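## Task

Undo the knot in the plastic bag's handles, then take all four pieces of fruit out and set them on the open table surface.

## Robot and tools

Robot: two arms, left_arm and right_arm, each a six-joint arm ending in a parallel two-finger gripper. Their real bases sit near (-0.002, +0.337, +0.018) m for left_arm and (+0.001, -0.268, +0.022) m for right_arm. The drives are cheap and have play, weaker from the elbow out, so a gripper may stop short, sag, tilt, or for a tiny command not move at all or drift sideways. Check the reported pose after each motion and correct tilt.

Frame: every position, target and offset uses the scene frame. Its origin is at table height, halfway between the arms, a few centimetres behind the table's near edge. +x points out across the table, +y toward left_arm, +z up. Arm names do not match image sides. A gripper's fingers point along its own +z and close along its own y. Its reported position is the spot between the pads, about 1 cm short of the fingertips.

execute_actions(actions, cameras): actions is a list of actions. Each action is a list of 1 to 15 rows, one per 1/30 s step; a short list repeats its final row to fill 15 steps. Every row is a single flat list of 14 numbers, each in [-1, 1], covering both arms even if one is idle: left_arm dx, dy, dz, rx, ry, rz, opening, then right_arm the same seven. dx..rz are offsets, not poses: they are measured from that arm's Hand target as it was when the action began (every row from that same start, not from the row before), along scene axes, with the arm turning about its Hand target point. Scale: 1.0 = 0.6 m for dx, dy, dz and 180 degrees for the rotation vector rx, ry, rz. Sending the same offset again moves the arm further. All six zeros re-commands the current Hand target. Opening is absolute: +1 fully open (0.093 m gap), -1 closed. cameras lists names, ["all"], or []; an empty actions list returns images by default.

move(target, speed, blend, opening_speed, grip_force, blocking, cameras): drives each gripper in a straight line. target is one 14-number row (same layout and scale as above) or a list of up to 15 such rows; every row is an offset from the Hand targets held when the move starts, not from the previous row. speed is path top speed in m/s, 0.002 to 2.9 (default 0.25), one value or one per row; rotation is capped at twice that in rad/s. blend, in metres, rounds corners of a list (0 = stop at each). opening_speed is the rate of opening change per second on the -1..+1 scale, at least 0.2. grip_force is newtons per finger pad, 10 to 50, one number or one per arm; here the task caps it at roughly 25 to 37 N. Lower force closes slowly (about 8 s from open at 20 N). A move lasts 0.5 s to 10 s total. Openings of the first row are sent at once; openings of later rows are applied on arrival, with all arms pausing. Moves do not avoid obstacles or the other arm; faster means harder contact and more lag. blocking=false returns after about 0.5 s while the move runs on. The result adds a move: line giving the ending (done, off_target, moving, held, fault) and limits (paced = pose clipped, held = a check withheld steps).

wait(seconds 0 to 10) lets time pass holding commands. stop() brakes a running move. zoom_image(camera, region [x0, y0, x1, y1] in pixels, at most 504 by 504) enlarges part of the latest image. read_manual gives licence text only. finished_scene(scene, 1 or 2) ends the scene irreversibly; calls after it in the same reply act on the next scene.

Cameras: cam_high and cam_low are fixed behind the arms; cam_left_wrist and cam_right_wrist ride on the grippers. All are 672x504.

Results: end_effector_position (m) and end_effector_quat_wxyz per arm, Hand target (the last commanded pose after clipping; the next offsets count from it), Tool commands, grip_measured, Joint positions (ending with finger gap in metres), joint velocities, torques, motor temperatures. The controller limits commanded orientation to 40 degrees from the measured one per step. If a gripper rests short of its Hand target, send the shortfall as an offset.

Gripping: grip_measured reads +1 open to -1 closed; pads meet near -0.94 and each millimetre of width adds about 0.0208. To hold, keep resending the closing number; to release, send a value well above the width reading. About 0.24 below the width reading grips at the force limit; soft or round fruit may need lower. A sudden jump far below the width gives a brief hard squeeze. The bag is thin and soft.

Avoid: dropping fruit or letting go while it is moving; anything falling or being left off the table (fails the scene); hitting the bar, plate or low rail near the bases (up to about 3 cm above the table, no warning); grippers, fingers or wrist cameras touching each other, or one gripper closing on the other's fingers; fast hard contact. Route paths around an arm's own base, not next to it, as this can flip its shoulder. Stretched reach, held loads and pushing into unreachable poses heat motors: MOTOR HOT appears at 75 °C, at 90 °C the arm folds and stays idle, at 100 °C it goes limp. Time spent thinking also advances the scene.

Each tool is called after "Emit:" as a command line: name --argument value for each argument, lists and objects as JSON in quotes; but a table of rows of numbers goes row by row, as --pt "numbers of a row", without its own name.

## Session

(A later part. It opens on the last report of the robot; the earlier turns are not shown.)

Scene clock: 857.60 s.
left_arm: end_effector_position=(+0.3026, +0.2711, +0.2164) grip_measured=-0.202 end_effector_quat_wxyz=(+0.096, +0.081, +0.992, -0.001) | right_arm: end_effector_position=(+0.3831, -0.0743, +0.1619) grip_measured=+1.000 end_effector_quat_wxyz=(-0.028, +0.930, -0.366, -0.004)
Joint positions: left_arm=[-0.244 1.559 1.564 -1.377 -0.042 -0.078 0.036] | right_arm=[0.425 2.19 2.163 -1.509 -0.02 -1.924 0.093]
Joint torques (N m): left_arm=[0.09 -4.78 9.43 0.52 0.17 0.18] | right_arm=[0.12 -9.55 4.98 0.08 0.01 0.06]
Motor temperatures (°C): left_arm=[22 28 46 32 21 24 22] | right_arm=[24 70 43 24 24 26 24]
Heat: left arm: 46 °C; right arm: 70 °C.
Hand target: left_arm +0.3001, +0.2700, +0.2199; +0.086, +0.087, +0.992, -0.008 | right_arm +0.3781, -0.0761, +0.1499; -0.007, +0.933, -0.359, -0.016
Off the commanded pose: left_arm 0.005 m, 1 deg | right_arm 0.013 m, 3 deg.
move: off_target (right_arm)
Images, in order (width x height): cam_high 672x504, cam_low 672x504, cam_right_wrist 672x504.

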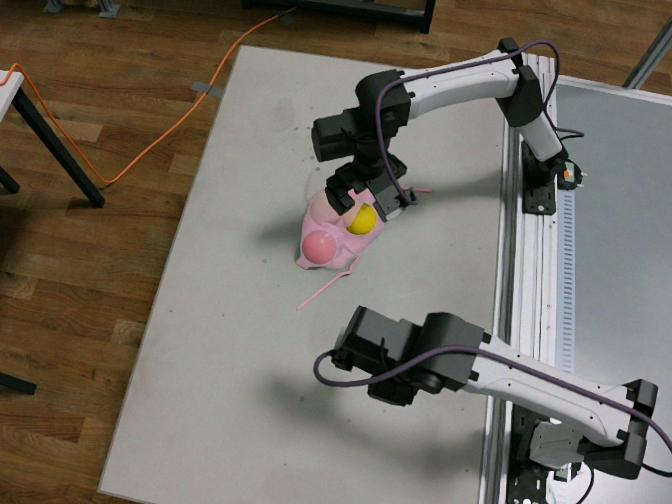

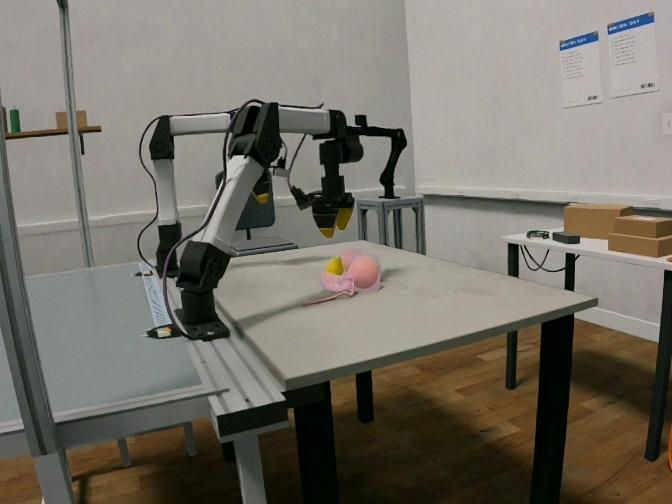

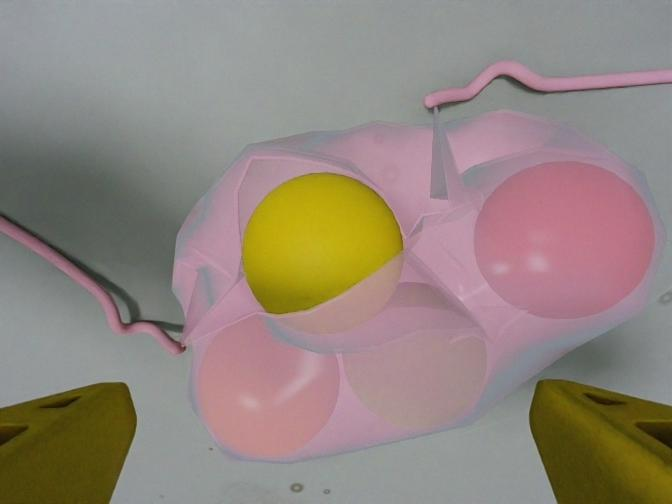

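Emit:
move --target '[0,0,0,0,0,0,-0.2,0.0,0.0,-0.13,0,0,0,1]' --speed 0.15 --cameras '["cam_low","cam_right_wrist"]'

Emit:
zoom_image --camera "cam_low" --region '[280, 220, 420, 320]'

Scene clock: 870.00 s.
left_arm: end_effector_position=(+0.3026, +0.2711, +0.2164) grip_measured=-0.202 end_effector_quat_wxyz=(+0.096, +0.081, +0.992, -0.001) | right_arm: end_effector_position=(+0.3775, -0.0753, +0.0803) grip_measured=+1.000 end_effector_quat_wxyz=(-0.012, +0.931, -0.364, -0.017)
Joint positions: left_arm=[-0.244 1.559 1.564 -1.377 -0.042 -0.078 0.036] | right_arm=[0.425 2.19 1.837 -1.224 -0.019 -1.929 0.093]
Joint torques (N m): left_arm=[0.06 -4.72 9.48 0.51 0.18 0.17] | right_arm=[-0.21 -10.32 4.97 0.31 0.02 0.03]
Motor temperatures (°C): left_arm=[22 28 46 32 21 24 22] | right_arm=[24 66 41 24 24 26 24]
Heat: left arm: 46 °C; right arm: 66 °C.
Hand target: left_arm +0.3001, +0.2700, +0.2199; +0.086, +0.087, +0.992, -0.008 | right_arm +0.3780, -0.0761, +0.0719; -0.006, +0.933, -0.359, -0.016
Off the commanded pose: left_arm 0.005 m, 1 deg | right_arm 0.008 m, 1 deg.
move: done
Images, in order (width x height): cam_low 672x504, cam_right_wrist 672x504.

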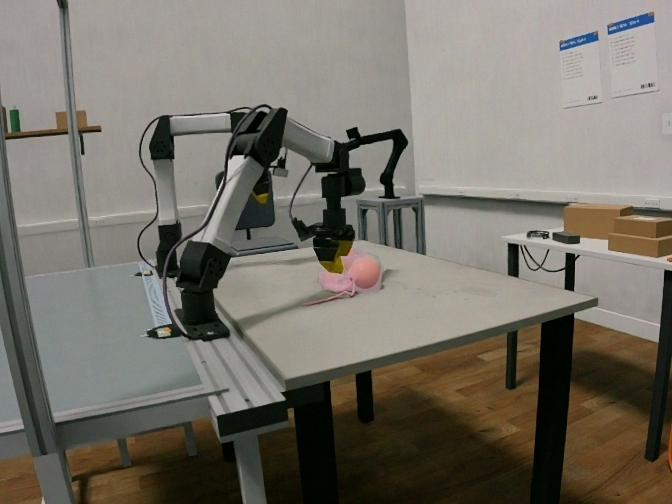

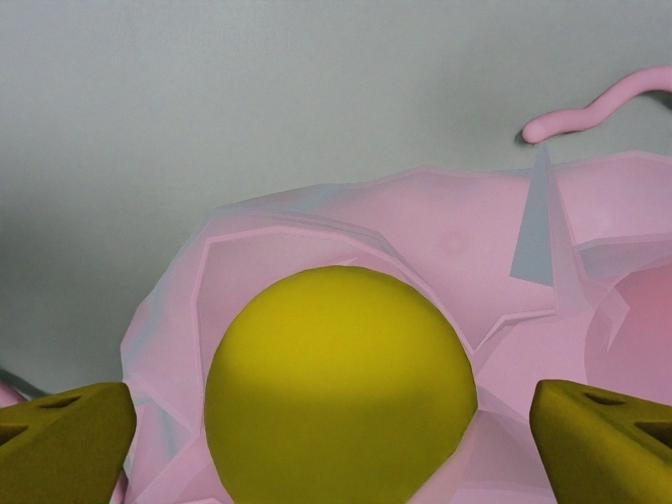

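Scaled by 3.600 from the camera's 672x504 image, which has a finer 960x720 frame.

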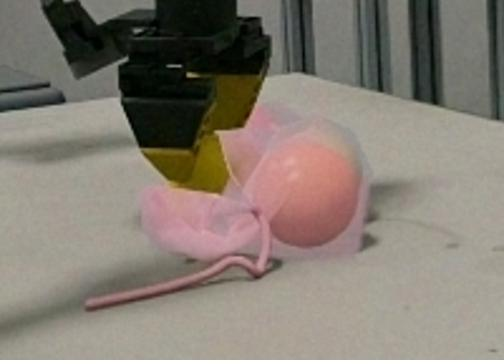

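Emit:
execute_actions --actions '[]'

Scene clock: 886.00 s.
left_arm: end_effector_position=(+0.3026, +0.2711, +0.2164) grip_measured=-0.202 end_effector_quat_wxyz=(+0.096, +0.081, +0.992, -0.001) | right_arm: end_effector_position=(+0.3776, -0.0753, +0.0803) grip_measured=+1.000 end_effector_quat_wxyz=(-0.013, +0.931, -0.364, -0.016)
Joint positions: left_arm=[-0.244 1.559 1.564 -1.377 -0.042 -0.078 0.036] | right_arm=[0.425 2.19 1.837 -1.223 -0.019 -1.929 0.093]
Joint velocities: within noise
Joint torques (N m): left_arm=[0.06 -4.7 9.44 0.54 0.17 0.18] | right_arm=[-0.25 -10.43 5.03 0.32 0 0.02]
Motor temperatures (°C): left_arm=[22 28 47 32 21 24 22] | right_arm=[24 64 40 24 24 26 24]
Heat: left arm: 47 °C; right arm: 64 °C.
Hand target: left_arm +0.3001, +0.2700, +0.2199; +0.086, +0.087, +0.992, -0.008 | right_arm +0.3780, -0.0761, +0.0719; -0.006, +0.933, -0.359, -0.016
Tool commands: left_gripper/opening=-0.2 right_gripper/opening=+1.0
Off the commanded pose: left_arm 0.005 m, 1 deg | right_arm 0.008 m, 1 deg.

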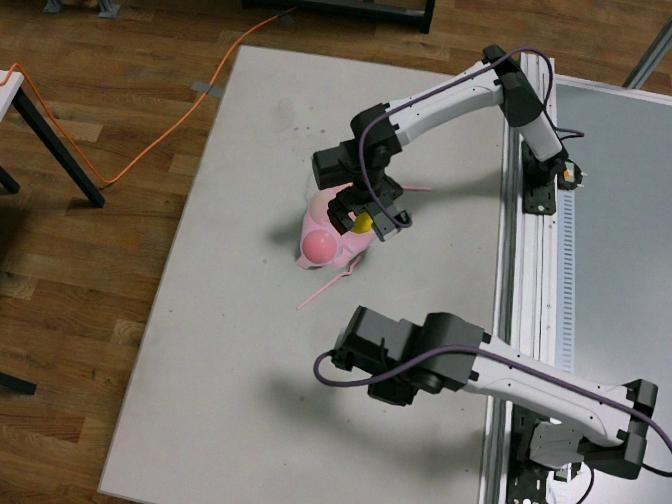

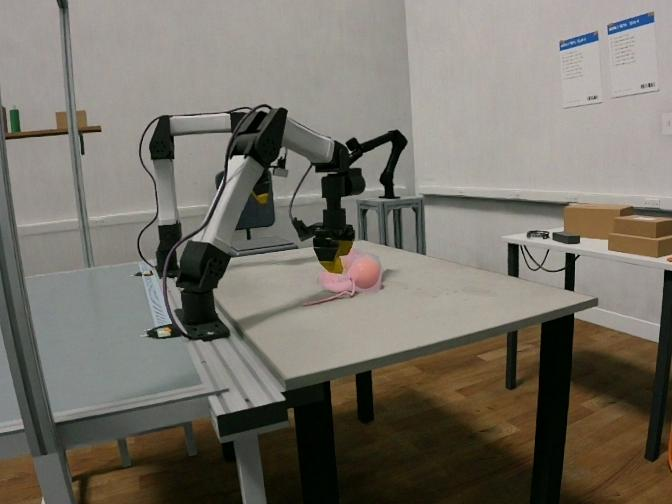

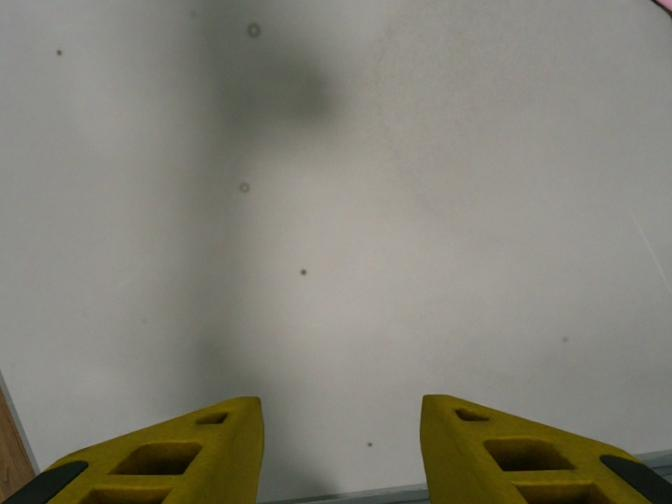

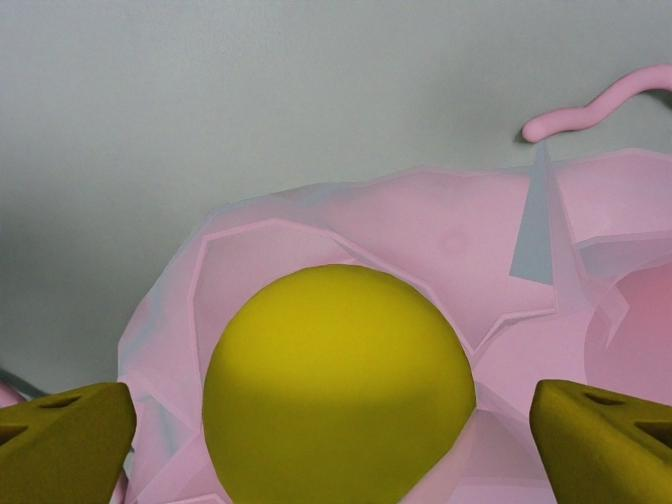

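Emit:
move --target '[0,0,0,0,0,0,-0.2, 0,0,-0.06,0,0,0,1.0]' --speed 0.06 --cameras '["cam_high","cam_right_wrist"]'

Scene clock: 892.23 s.
left_arm: end_effector_position=(+0.3026, +0.2711, +0.2164) grip_measured=-0.202 end_effector_quat_wxyz=(+0.096, +0.081, +0.992, -0.001) | right_arm: end_effector_position=(+0.3775, -0.0745, +0.0467) grip_measured=+1.000 end_effector_quat_wxyz=(-0.014, +0.932, -0.363, -0.015)
Joint positions: left_arm=[-0.244 1.559 1.564 -1.377 -0.042 -0.078 0.036] | right_arm=[0.425 2.212 1.738 -1.099 -0.019 -1.93 0.093]
Joint torques (N m): left_arm=[0.12 -4.71 9.36 0.5 0.17 0.19] | right_arm=[-0.39 -9.85 5.12 0.3 0.03 0.05]
Motor temperatures (°C): left_arm=[22 28 47 31 21 24 22] | right_arm=[24 64 40 24 24 26 24]
Heat: left arm: 47 °C; right arm: 64 °C.
Hand target: left_arm +0.3001, +0.2700, +0.2199; +0.086, +0.087, +0.992, -0.008 | right_arm +0.3780, -0.0761, +0.0360; -0.007, +0.933, -0.359, -0.016
Off the commanded pose: left_arm 0.005 m, 1 deg | right_arm 0.011 m, 1 deg.
move: off_target (right_arm)
Images, in order (width x height): cam_high 672x504, cam_right_wrist 672x504.

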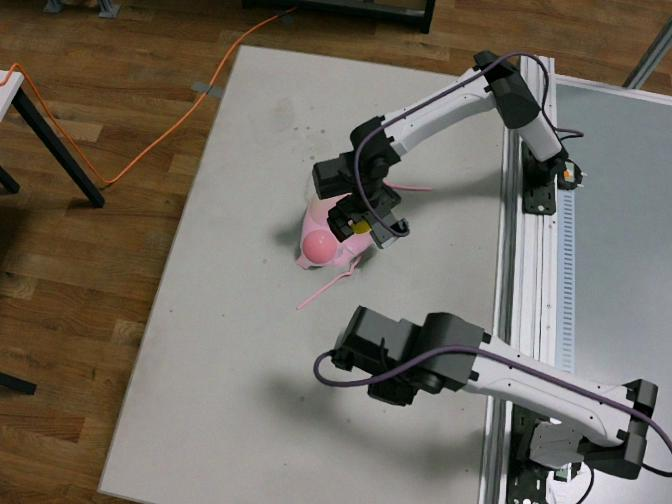

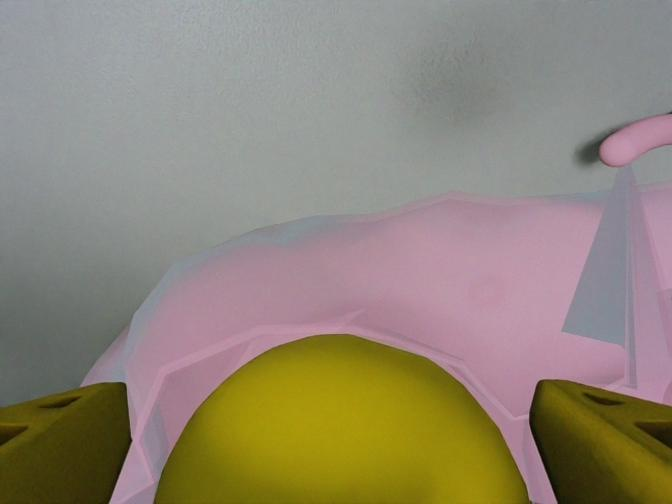

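Emit:
move --target '[0,0,0,0,0,0,-0.2, 0,0,0,0,0,0,0.3]' --speed 0.05 --opening_speed 0.4 --cameras '["cam_high","cam_right_wrist"]'

Scene clock: 896.23 s.
left_arm: end_effector_position=(+0.3026, +0.2711, +0.2164) grip_measured=-0.202 end_effector_quat_wxyz=(+0.096, +0.081, +0.992, -0.001) | right_arm: end_effector_position=(+0.3781, -0.0742, +0.0467) grip_measured=+0.412 end_effector_quat_wxyz=(-0.015, +0.932, -0.363, -0.014)
Joint positions: left_arm=[-0.244 1.559 1.564 -1.377 -0.042 -0.078 0.036] | right_arm=[0.425 2.212 1.738 -1.096 -0.019 -1.93 0.065]
Joint torques (N m): left_arm=[0.12 -4.68 9.5 0.5 0.19 0.16] | right_arm=[-0.42 -9.94 5.11 0.32 -0.03 0.01]
Motor temperatures (°C): left_arm=[22 28 47 31 21 24 22] | right_arm=[24 63 39 24 24 26 24]
Heat: left arm: 47 °C; right arm: 63 °C.
Hand target: left_arm +0.3001, +0.2700, +0.2199; +0.086, +0.087, +0.992, -0.008 | right_arm +0.3780, -0.0761, +0.0360; -0.006, +0.933, -0.359, -0.016
Off the commanded pose: left_arm 0.005 m, 1 deg | right_arm 0.011 m, 1 deg.
move: off_target (right_arm)
Images, in order (width x height): cam_high 672x504, cam_right_wrist 672x504.

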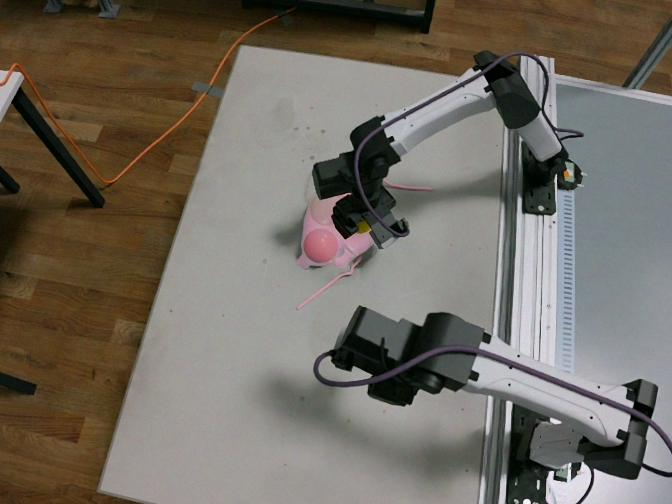

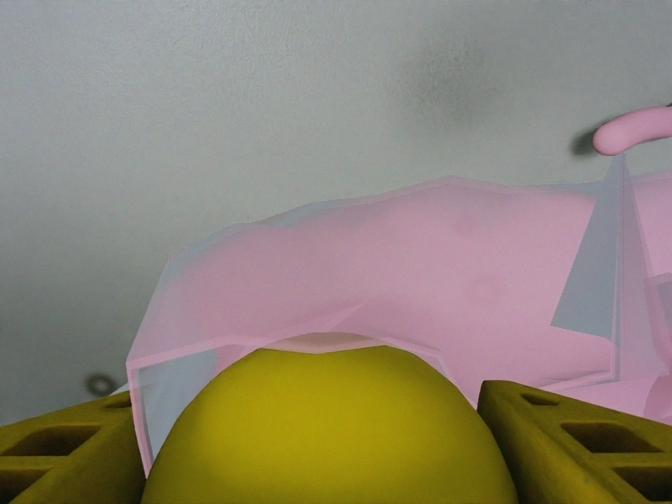

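Emit:
zoom_image --camera "cam_right_wrist" --region '[60, 240, 360, 504]'

Emit:
zoom_image --camera "cam_right_wrist" --region '[360, 240, 672, 504]'

Scaled by 1.680 from the camera's 672x504 image, which has a finer 960x720 frame.

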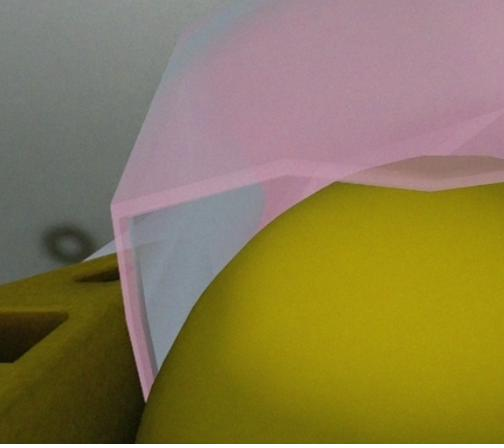

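Scaled by 1.615 from the camera's 672x504 image, which has a finer 960x720 frame.

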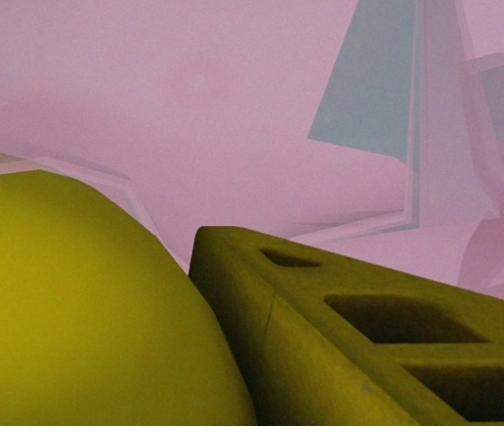

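Emit:
move --pt "0 0 0 0 0 0 -0.2 0 0 0.0 0 0 0 1.0" --pt "0 0 0 0 0 0 -0.2 0 0 0.11 0 0 0 1.0" --pt "0 0 0 0 0 0 -0.2 0 0 0.11 0 0 0 0.8" --speed 0.08 --opening_speed 0.6 --cameras '["cam_right_wrist"]'

Scene clock: 914.97 s.
left_arm: end_effector_position=(+0.3026, +0.2711, +0.2164) grip_measured=-0.202 end_effector_quat_wxyz=(+0.096, +0.081, +0.992, -0.001) | right_arm: end_effector_position=(+0.3735, -0.0775, +0.0871) grip_measured=+0.803 end_effector_quat_wxyz=(+0.003, +0.931, -0.363, -0.031)
Joint positions: left_arm=[-0.244 1.559 1.564 -1.377 -0.042 -0.078 0.036] | right_arm=[0.425 2.212 1.899 -1.305 -0.019 -1.93 0.084]
Joint torques (N m): left_arm=[0.01 -4.71 9.44 0.53 0.19 0.18] | right_arm=[-0.09 -13.34 8.32 -0.06 0.03 0.06]
Motor temperatures (°C): left_arm=[22 28 47 31 21 24 22] | right_arm=[24 62 39 24 24 26 25]
Heat: left arm: 47 °C; right arm: 62 °C.
Hand target: left_arm +0.3001, +0.2700, +0.2199; +0.086, +0.087, +0.992, -0.008 | right_arm +0.3780, -0.0761, +0.1020; -0.007, +0.933, -0.359, -0.016
Off the commanded pose: left_arm 0.005 m, 1 deg | right_arm 0.016 m, 2 deg.
move: off_target (right_arm); target 3's new opening was sent with right_arm's hand 0.016 m and 2 deg from that target
Images, in order (width x height): cam_right_wrist 672x504.

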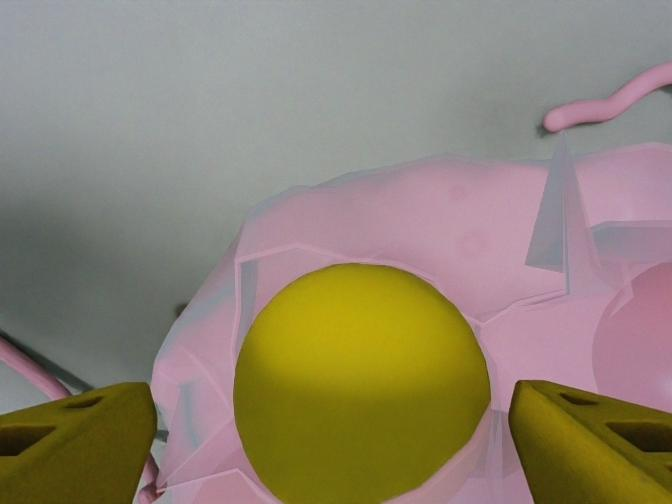

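Emit:
zoom_image --camera "cam_right_wrist" --region '[100, 200, 340, 504]'

Emit:
zoom_image --camera "cam_right_wrist" --region '[380, 200, 672, 504]'

Scaled by 1.658 from the camera's 672x504 image, which has a finer 960x720 frame.

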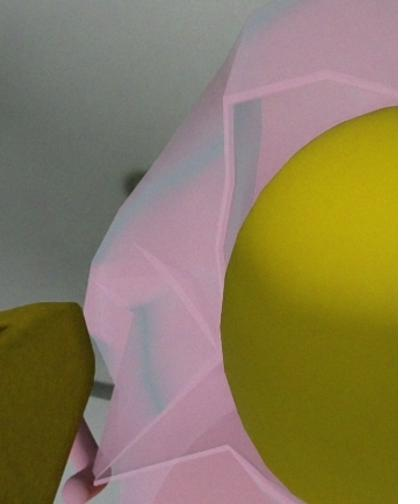

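Scaled by 1.658 from the camera's 672x504 image, which has a finer 960x720 frame.

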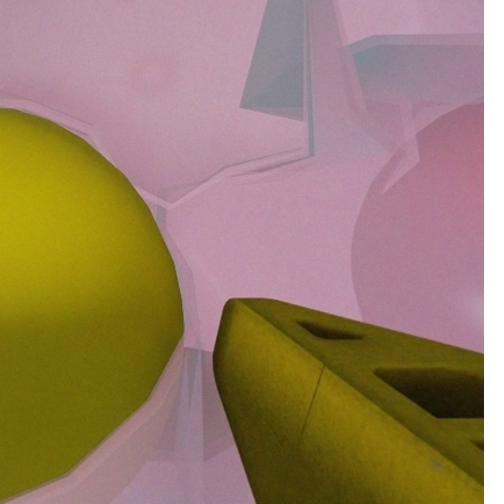

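Emit:
move --target '[0,0,0,0,0,0,-0.2, 0.0,0.0,0.24,0,0,0,0.8]' --speed 0.15 --cameras '["cam_high","cam_low","cam_right_wrist"]'

Scene clock: 968.57 s.
left_arm: end_effector_position=(+0.3026, +0.2711, +0.2164) grip_measured=-0.202 end_effector_quat_wxyz=(+0.096, +0.081, +0.992, -0.001) | right_arm: end_effector_position=(+0.3826, -0.0764, +0.2313) grip_measured=+0.803 end_effector_quat_wxyz=(-0.088, +0.927, -0.361, +0.051)
Joint positions: left_arm=[-0.244 1.559 1.564 -1.377 -0.042 -0.078 0.036] | right_arm=[0.425 2.082 2.261 -1.553 -0.019 -1.93 0.084]
Joint torques (N m): left_arm=[0.1 -4.71 9.32 0.53 0.17 0.16] | right_arm=[0.49 -12.53 7.5 0.39 0.01 0.17]
Motor temperatures (°C): left_arm=[22 28 47 30 21 24 22] | right_arm=[24 71 41 24 24 26 24]
Heat: left arm: 47 °C; right arm: 71 °C.
Hand target: left_arm +0.3001, +0.2700, +0.2199; +0.086, +0.087, +0.992, -0.008 | right_arm +0.3780, -0.0761, +0.2461; -0.007, +0.933, -0.359, -0.016
Off the commanded pose: left_arm 0.005 m, 1 deg | right_arm 0.015 m, 12 deg.
joint sent to its limit (right arm) — joint 4 (wrist pitch), lower limit. The joint targets are off in orientation, not in position.
move: off_target (right_arm)
Images, in order (width x height): cam_high 672x504, cam_low 672x504, cam_right_wrist 672x504.

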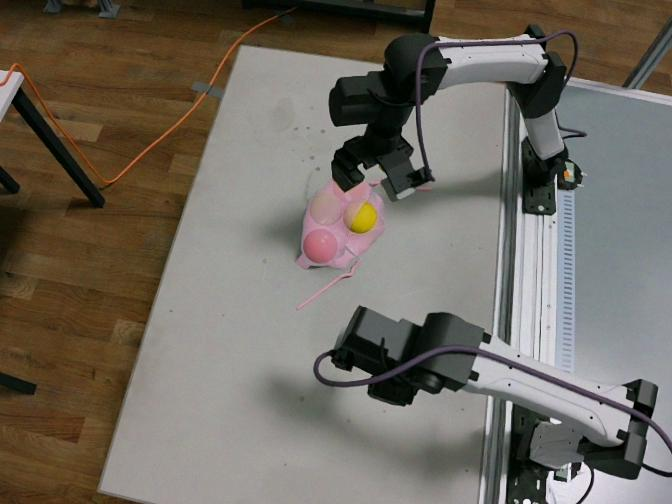

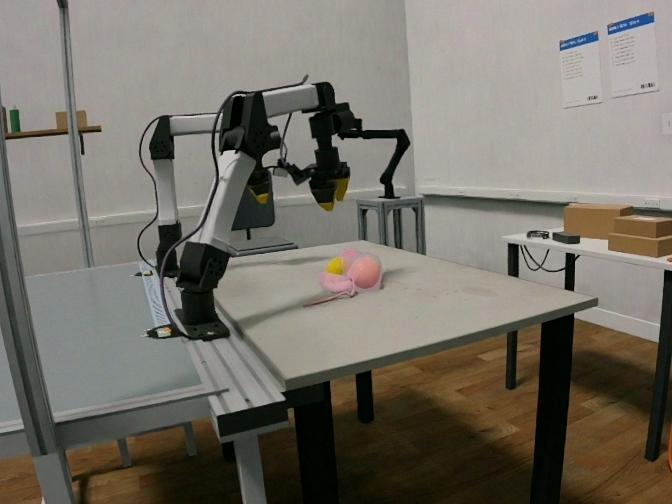

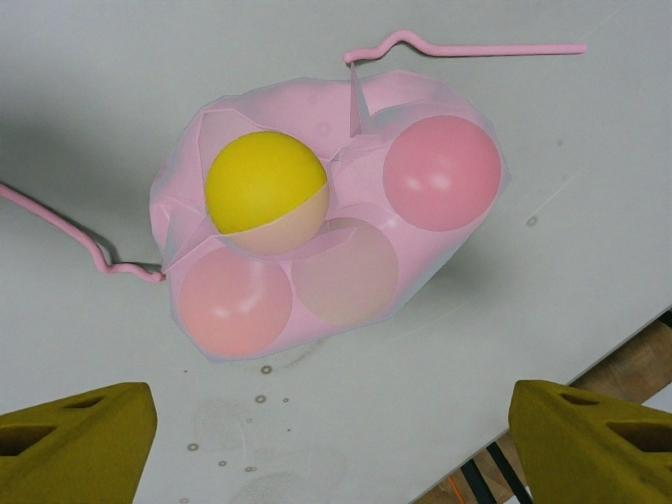

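Emit:
zoom_image --camera "cam_high" --region '[270, 150, 450, 320]'

Emit:
zoom_image --camera "cam_right_wrist" --region '[130, 40, 400, 300]'

Scaled by 2.800 from the camera's 672x504 image, which has a finer 960x720 frame.

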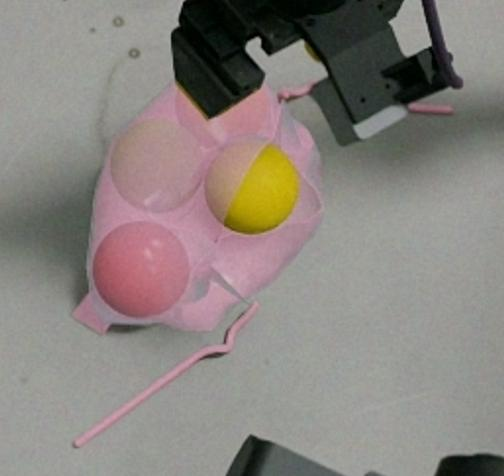

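Scaled by 1.867 from the camera's 672x504 image, which has a finer 960x720 frame.

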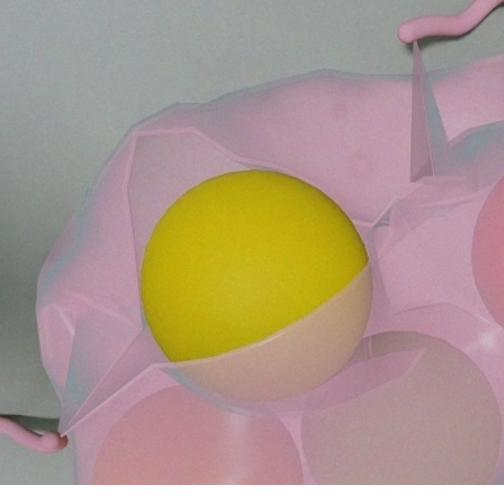

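Emit:
move --target '[0,0,0,0,0,0,-0.2, -0.054,-0.088,-0.24,0,0,0,-0.5]' --speed 0.15 --cameras '["cam_high","cam_right_wrist"]'

Scene clock: 1042.87 s.
left_arm: end_effector_position=(+0.3026, +0.2711, +0.2164) grip_measured=-0.202 end_effector_quat_wxyz=(+0.096, +0.081, +0.992, -0.001) | right_arm: end_effector_position=(+0.3432, -0.1268, +0.0942) grip_measured=-0.498 end_effector_quat_wxyz=(+0.003, +0.932, -0.362, -0.031)
Joint positions: left_arm=[-0.244 1.559 1.564 -1.377 -0.042 -0.078 0.036] | right_arm=[0.344 2.01 1.618 -1.228 -0.017 -2.013 0.021]
Joint torques (N m): left_arm=[0.08 -4.63 9.44 0.52 0.19 0.18] | right_arm=[-0.7 -12.52 5.04 0.19 -0.03 0.07]
Motor temperatures (°C): left_arm=[22 28 48 28 21 24 22] | right_arm=[24 67 41 24 24 26 24]
Heat: left arm: 48 °C; right arm: 67 °C.
Hand target: left_arm +0.3001, +0.2700, +0.2199; +0.086, +0.087, +0.992, -0.008 | right_arm +0.3455, -0.1289, +0.1020; -0.006, +0.933, -0.359, -0.016
Off the commanded pose: left_arm 0.005 m, 1 deg | right_arm 0.008 m, 2 deg.
move: done
Images, in order (width x height): cam_high 672x504, cam_right_wrist 672x504.

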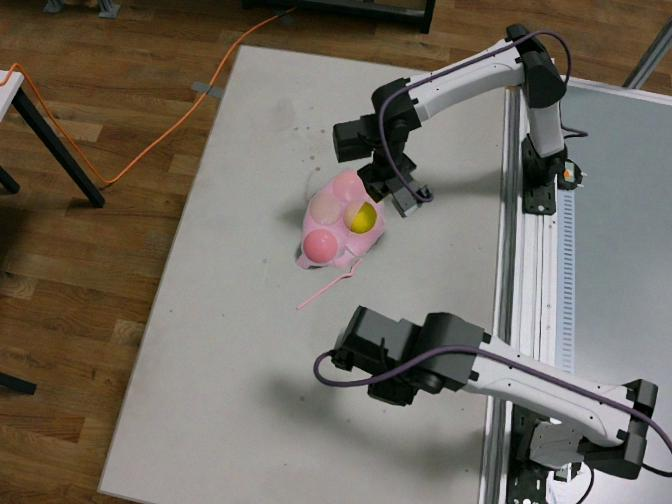

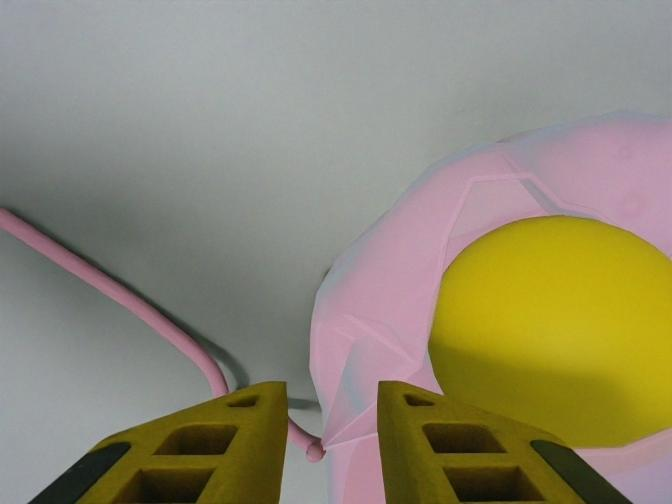

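Emit:
move --target '[0,0,0,0,0,0,-0.2, 0.021,0.015,-0.085,0,0,0,-0.5]' --speed 0.1 --cameras '["cam_right_wrist"]'

Scene clock: 1053.67 s.
left_arm: end_effector_position=(+0.3026, +0.2711, +0.2164) grip_measured=-0.202 end_effector_quat_wxyz=(+0.096, +0.081, +0.992, -0.001) | right_arm: end_effector_position=(+0.3579, -0.1201, +0.0602) grip_measured=-0.498 end_effector_quat_wxyz=(-0.012, +0.932, -0.362, -0.015)
Joint positions: left_arm=[-0.244 1.559 1.564 -1.377 -0.042 -0.078 0.036] | right_arm=[0.344 2.059 1.554 -1.072 -0.016 -2.013 0.021]
Joint torques (N m): left_arm=[0.08 -4.68 9.35 0.51 0.2 0.16] | right_arm=[-0.06 -8.83 5.16 0.34 0.01 0.08]
Motor temperatures (°C): left_arm=[22 28 48 28 21 24 22] | right_arm=[24 68 40 24 24 26 24]
Heat: left arm: 48 °C; right arm: 68 °C.
Hand target: left_arm +0.3001, +0.2700, +0.2199; +0.086, +0.087, +0.992, -0.008 | right_arm +0.3582, -0.1199, +0.0510; -0.006, +0.933, -0.359, -0.016
Off the commanded pose: left_arm 0.005 m, 1 deg | right_arm 0.009 m, 1 deg.
move: done
Images, in order (width x height): cam_right_wrist 672x504.

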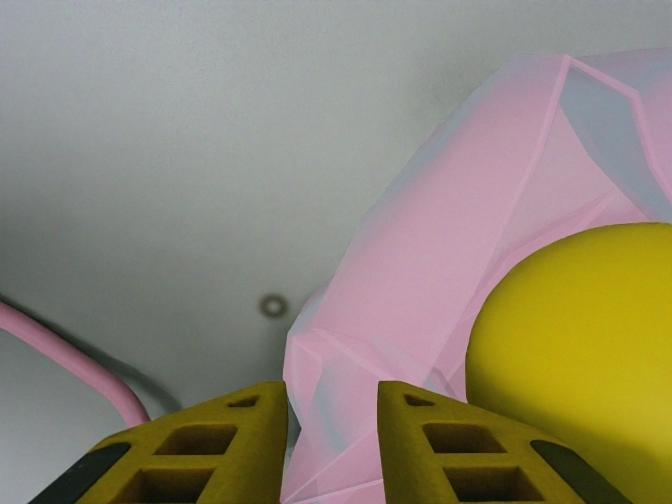

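Emit:
move --pt "0 0 0 0 0 0 -0.2 0.007 0.008 -0.052 0 0 0 -0.5" --pt "0 0 0 0 0 0 -0.2 0.007 0.008 -0.052 0 0 0 -1.0" --speed 0.08 --opening_speed 0.8 --cameras '["cam_right_wrist"]'

Scene clock: 1059.63 s.
left_arm: end_effector_position=(+0.3026, +0.2711, +0.2164) grip_measured=-0.202 end_effector_quat_wxyz=(+0.096, +0.081, +0.992, -0.001) | right_arm: end_effector_position=(+0.3673, -0.1156, +0.0345) grip_measured=-0.983 end_effector_quat_wxyz=(-0.019, +0.932, -0.362, -0.007)
Joint positions: left_arm=[-0.244 1.559 1.564 -1.377 -0.042 -0.078 0.036] | right_arm=[0.344 2.108 1.522 -0.969 -0.016 -2.013 0]
Joint torques (N m): left_arm=[0.09 -4.7 9.43 0.5 0.15 0.17] | right_arm=[0.38 -8.25 4.67 0.29 0 0.13]
Motor temperatures (°C): left_arm=[22 28 48 28 21 24 22] | right_arm=[24 66 40 24 24 26 24]
Heat: left arm: 48 °C; right arm: 66 °C.
Hand target: left_arm +0.3001, +0.2700, +0.2199; +0.086, +0.087, +0.992, -0.008 | right_arm +0.3624, -0.1151, +0.0198; -0.006, +0.933, -0.359, -0.016
Off the commanded pose: left_arm 0.005 m, 1 deg | right_arm 0.016 m, 2 deg.
move: off_target (right_arm); target 2's new opening was sent with right_arm's hand 0.015 m and 1 deg from that target
Images, in order (width x height): cam_right_wrist 672x504.

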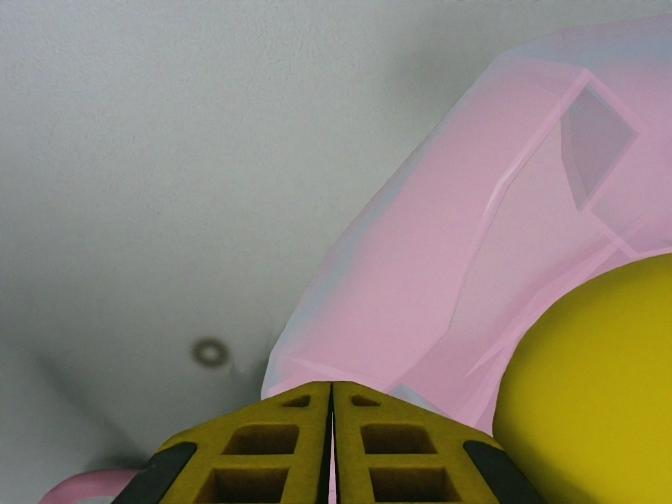

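Emit:
move --target '[0,0,0,0,0,0,-0.2, -0.048,-0.034,0.0,0,0,0,-1.0]' --speed 0.06 --cameras '["cam_high","cam_right_wrist"]'

Scene clock: 1063.83 s.
left_arm: end_effector_position=(+0.3026, +0.2711, +0.2164) grip_measured=-0.202 end_effector_quat_wxyz=(+0.096, +0.081, +0.992, -0.001) | right_arm: end_effector_position=(+0.3524, -0.1237, +0.0321) grip_measured=-0.983 end_effector_quat_wxyz=(-0.036, +0.932, -0.360, +0.009)
Joint positions: left_arm=[-0.244 1.559 1.564 -1.377 -0.042 -0.078 0.036] | right_arm=[0.339 2.012 1.364 -0.861 -0.017 -2.023 0]
Joint torques (N m): left_arm=[0.02 -4.71 9.37 0.52 0.17 0.19] | right_arm=[-0.92 -9.17 2.78 -0.01 -0.02 0.08]
Motor temperatures (°C): left_arm=[22 28 48 28 21 24 22] | right_arm=[24 65 40 24 24 26 24]
Heat: left arm: 48 °C; right arm: 65 °C.
Hand target: left_arm +0.3001, +0.2700, +0.2199; +0.086, +0.087, +0.992, -0.008 | right_arm +0.3336, -0.1355, +0.0198; -0.007, +0.933, -0.359, -0.016
Off the commanded pose: left_arm 0.005 m, 1 deg | right_arm 0.025 m, 4 deg.
move: off_target (right_arm)
Images, in order (width x height): cam_high 672x504, cam_right_wrist 672x504.

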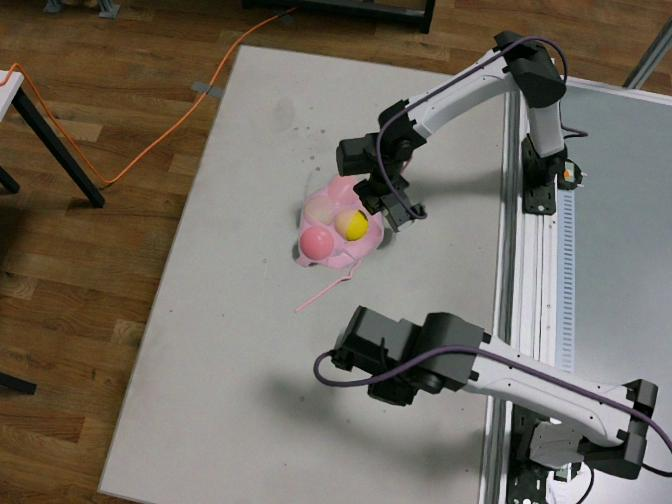

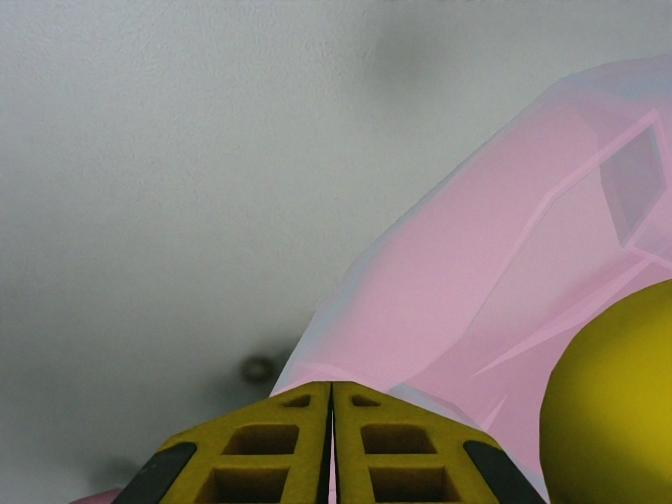

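Emit:
move --target '[0,0,0,0,0,0,-0.2, -0.033,-0.02,0.0,0,0,0,-1.0]' --speed 0.06 --cameras '["cam_high","cam_right_wrist"]'

Scene clock: 1066.97 s.
left_arm: end_effector_position=(+0.3026, +0.2711, +0.2164) grip_measured=-0.202 end_effector_quat_wxyz=(+0.096, +0.081, +0.992, -0.001) | right_arm: end_effector_position=(+0.3344, -0.1354, +0.0320) grip_measured=-0.983 end_effector_quat_wxyz=(-0.037, +0.932, -0.360, +0.012)
Joint positions: left_arm=[-0.244 1.559 1.564 -1.377 -0.042 -0.078 0.036] | right_arm=[0.328 1.935 1.252 -0.82 -0.017 -2.034 0]
Joint torques (N m): left_arm=[0.08 -4.77 9.43 0.5 0.15 0.19] | right_arm=[-1.01 -8.54 2.69 -0.02 0.01 0.03]
Motor temperatures (°C): left_arm=[22 28 48 28 21 24 22] | right_arm=[24 64 39 24 24 26 24]
Heat: left arm: 48 °C; right arm: 64 °C.
Hand target: left_arm +0.3001, +0.2700, +0.2199; +0.086, +0.087, +0.992, -0.008 | right_arm +0.3138, -0.1475, +0.0198; -0.006, +0.933, -0.359, -0.016
Off the commanded pose: left_arm 0.005 m, 1 deg | right_arm 0.027 m, 5 deg.
move: off_target (right_arm)
Images, in order (width x height): cam_high 672x504, cam_right_wrist 672x504.

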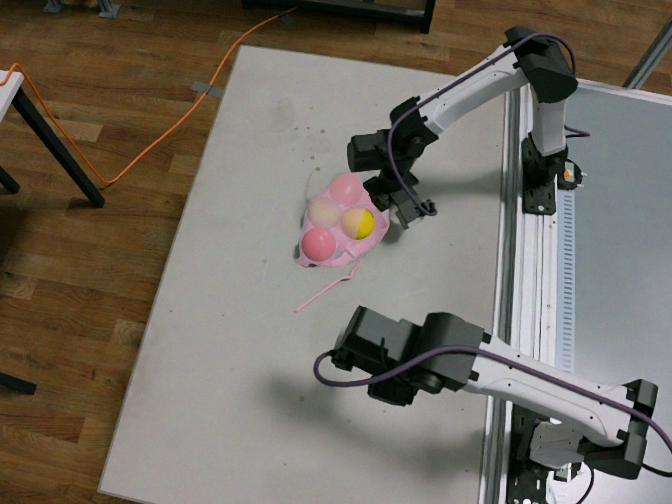

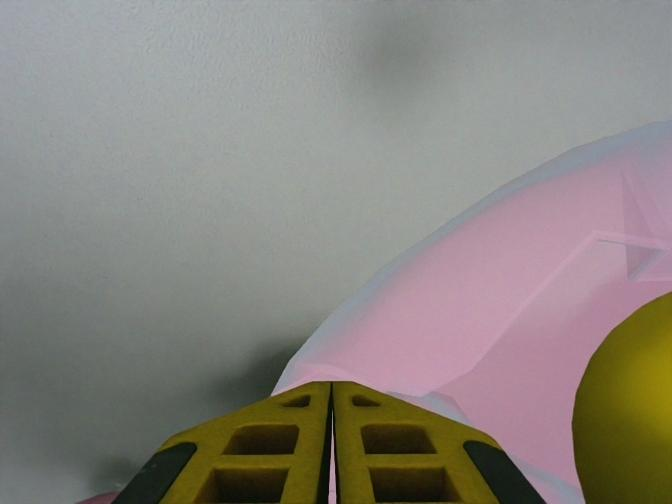

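Emit:
move --pt "0 0 0 0 0 0 -0.2 0.02 0.012 0.0 0 0 0 -0.5" --pt "0 0 0 0 0 0 -0.2 0.02 0.012 0.15 0 0 0 -0.5" --speed 0.1 --opening_speed 0.6 --cameras '["cam_high","cam_right_wrist"]'

Scene clock: 1072.20 s.
left_arm: end_effector_position=(+0.3026, +0.2711, +0.2164) grip_measured=-0.202 end_effector_quat_wxyz=(+0.096, +0.081, +0.992, -0.001) | right_arm: end_effector_position=(+0.3213, -0.1427, +0.0928) grip_measured=-0.502 end_effector_quat_wxyz=(+0.007, +0.933, -0.359, -0.033)
Joint positions: left_arm=[-0.244 1.559 1.564 -1.377 -0.042 -0.078 0.036] | right_arm=[0.328 1.919 1.485 -1.196 -0.012 -2.035 0.021]
Joint torques (N m): left_arm=[0.02 -4.64 9.35 0.52 0.19 0.17] | right_arm=[-0.02 -11.84 8.05 -0.03 -0.03 0.15]
Motor temperatures (°C): left_arm=[22 28 48 28 21 24 22] | right_arm=[24 62 39 24 24 26 24]
Heat: left arm: 48 °C; right arm: 62 °C.
Hand target: left_arm +0.3001, +0.2700, +0.2199; +0.086, +0.087, +0.992, -0.008 | right_arm +0.3258, -0.1403, +0.1098; -0.006, +0.933, -0.359, -0.016
Off the commanded pose: left_arm 0.005 m, 1 deg | right_arm 0.018 m, 3 deg.
move: off_target (right_arm)
Images, in order (width x height): cam_high 672x504, cam_right_wrist 672x504.

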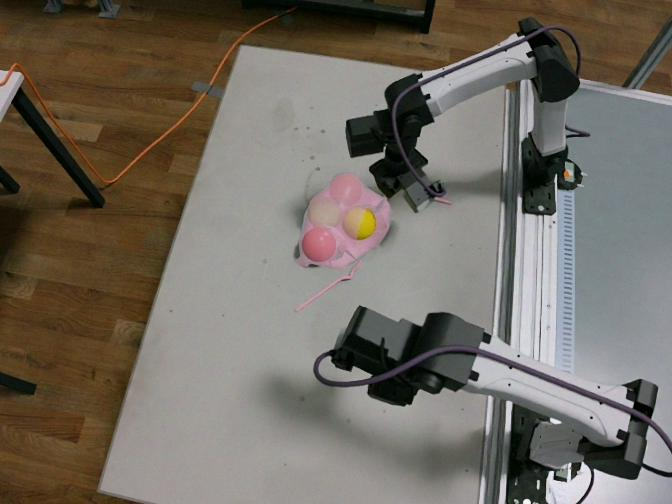

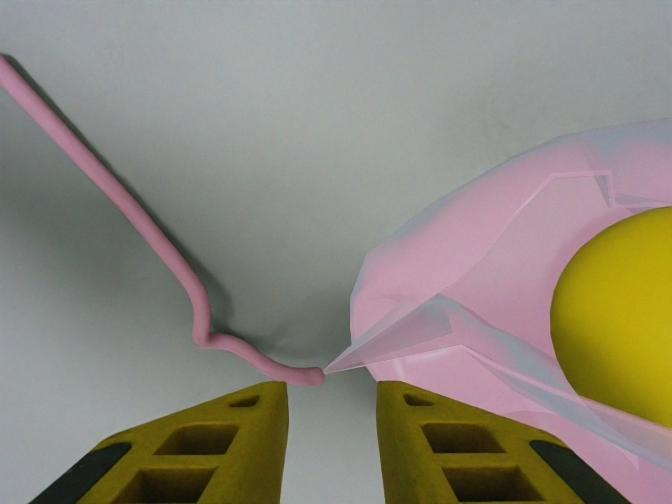

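Emit:
move --target '[0,0,0,0,0,0,-0.2, 0.06,0.1,0.12,0,0,0,-0.5]' --speed 0.15 --cameras '["cam_high","cam_right_wrist"]'

Scene clock: 1076.43 s.
left_arm: end_effector_position=(+0.3026, +0.2711, +0.2164) grip_measured=-0.202 end_effector_quat_wxyz=(+0.096, +0.081, +0.992, -0.001) | right_arm: end_effector_position=(+0.3615, -0.0837, +0.1849) grip_measured=-0.502 end_effector_quat_wxyz=(-0.023, +0.934, -0.358, -0.002)
Joint positions: left_arm=[-0.244 1.559 1.564 -1.377 -0.042 -0.078 0.036] | right_arm=[0.433 2.101 2.114 -1.555 -0.012 -1.934 0.021]
Joint torques (N m): left_arm=[0.03 -4.77 9.43 0.5 0.18 0.16] | right_arm=[0.44 -8.46 7.99 0.08 -0.02 0.22]
Motor temperatures (°C): left_arm=[22 28 48 28 21 24 22] | right_arm=[24 63 39 24 24 26 24]
Heat: left arm: 48 °C; right arm: 63 °C.
Hand target: left_arm +0.3001, +0.2700, +0.2199; +0.086, +0.087, +0.992, -0.008 | right_arm +0.3618, -0.0803, +0.1818; -0.007, +0.933, -0.359, -0.016
Off the commanded pose: left_arm 0.005 m, 1 deg | right_arm 0.005 m, 2 deg.
joint sent to its limit (right arm) — joint 4 (wrist pitch), lower limit. The joint targets still meet the commanded pose.
move: done
Images, in order (width x height): cam_high 672x504, cam_right_wrist 672x504.

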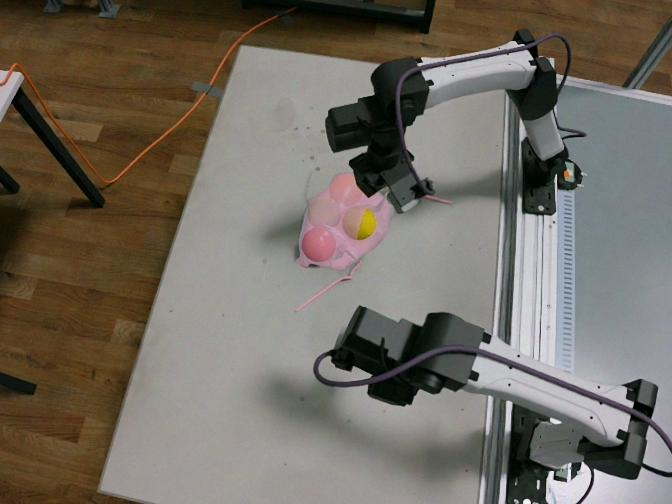

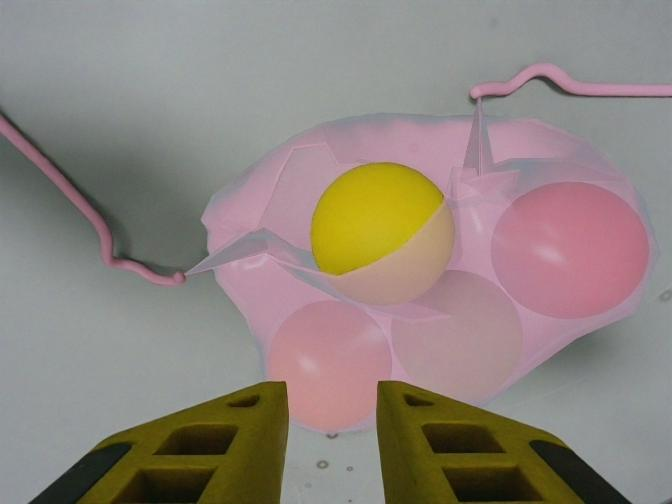

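Emit:
move --target '[0,0,0,0,0,0,-0.2, 0.09,-0.018,-0.12,0,0,0,-0.5]' --speed 0.15 --cameras '["cam_high","cam_right_wrist"]'

Scene clock: 1098.17 s.
left_arm: end_effector_position=(+0.3026, +0.2711, +0.2164) grip_measured=-0.202 end_effector_quat_wxyz=(+0.096, +0.081, +0.992, -0.001) | right_arm: end_effector_position=(+0.4079, -0.0940, +0.1113) grip_measured=-0.502 end_effector_quat_wxyz=(+0.000, +0.931, -0.364, -0.024)
Joint positions: left_arm=[-0.244 1.559 1.564 -1.377 -0.042 -0.078 0.036] | right_arm=[0.36 2.317 2.174 -1.461 -0.012 -1.993 0.021]
Joint torques (N m): left_arm=[0.03 -4.75 9.37 0.49 0.18 0.17] | right_arm=[-0.34 -10.74 8.44 0.21 -0.04 0.03]
Motor temperatures (°C): left_arm=[22 28 49 28 21 24 22] | right_arm=[24 61 40 24 24 26 24]
Heat: left arm: 49 °C; right arm: 61 °C.
Hand target: left_arm +0.3001, +0.2700, +0.2199; +0.086, +0.087, +0.992, -0.008 | right_arm +0.4157, -0.0910, +0.1099; -0.007, +0.933, -0.359, -0.016
Off the commanded pose: left_arm 0.005 m, 1 deg | right_arm 0.008 m, 1 deg.
move: done
Images, in order (width x height): cam_high 672x504, cam_right_wrist 672x504.

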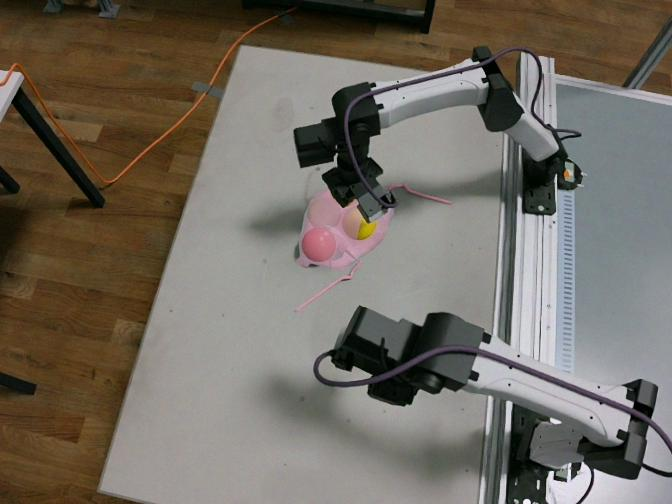

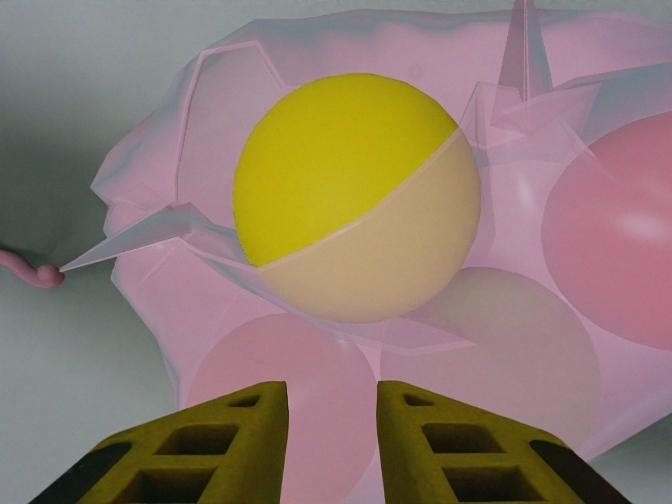

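Emit:
zoom_image --camera "cam_right_wrist" --region '[200, 60, 600, 400]'

Scaled by 1.260 from the camera's 672x504 image, which has a finer 960x720 frame.

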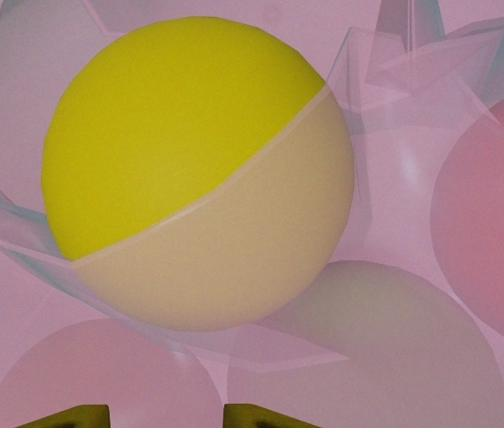

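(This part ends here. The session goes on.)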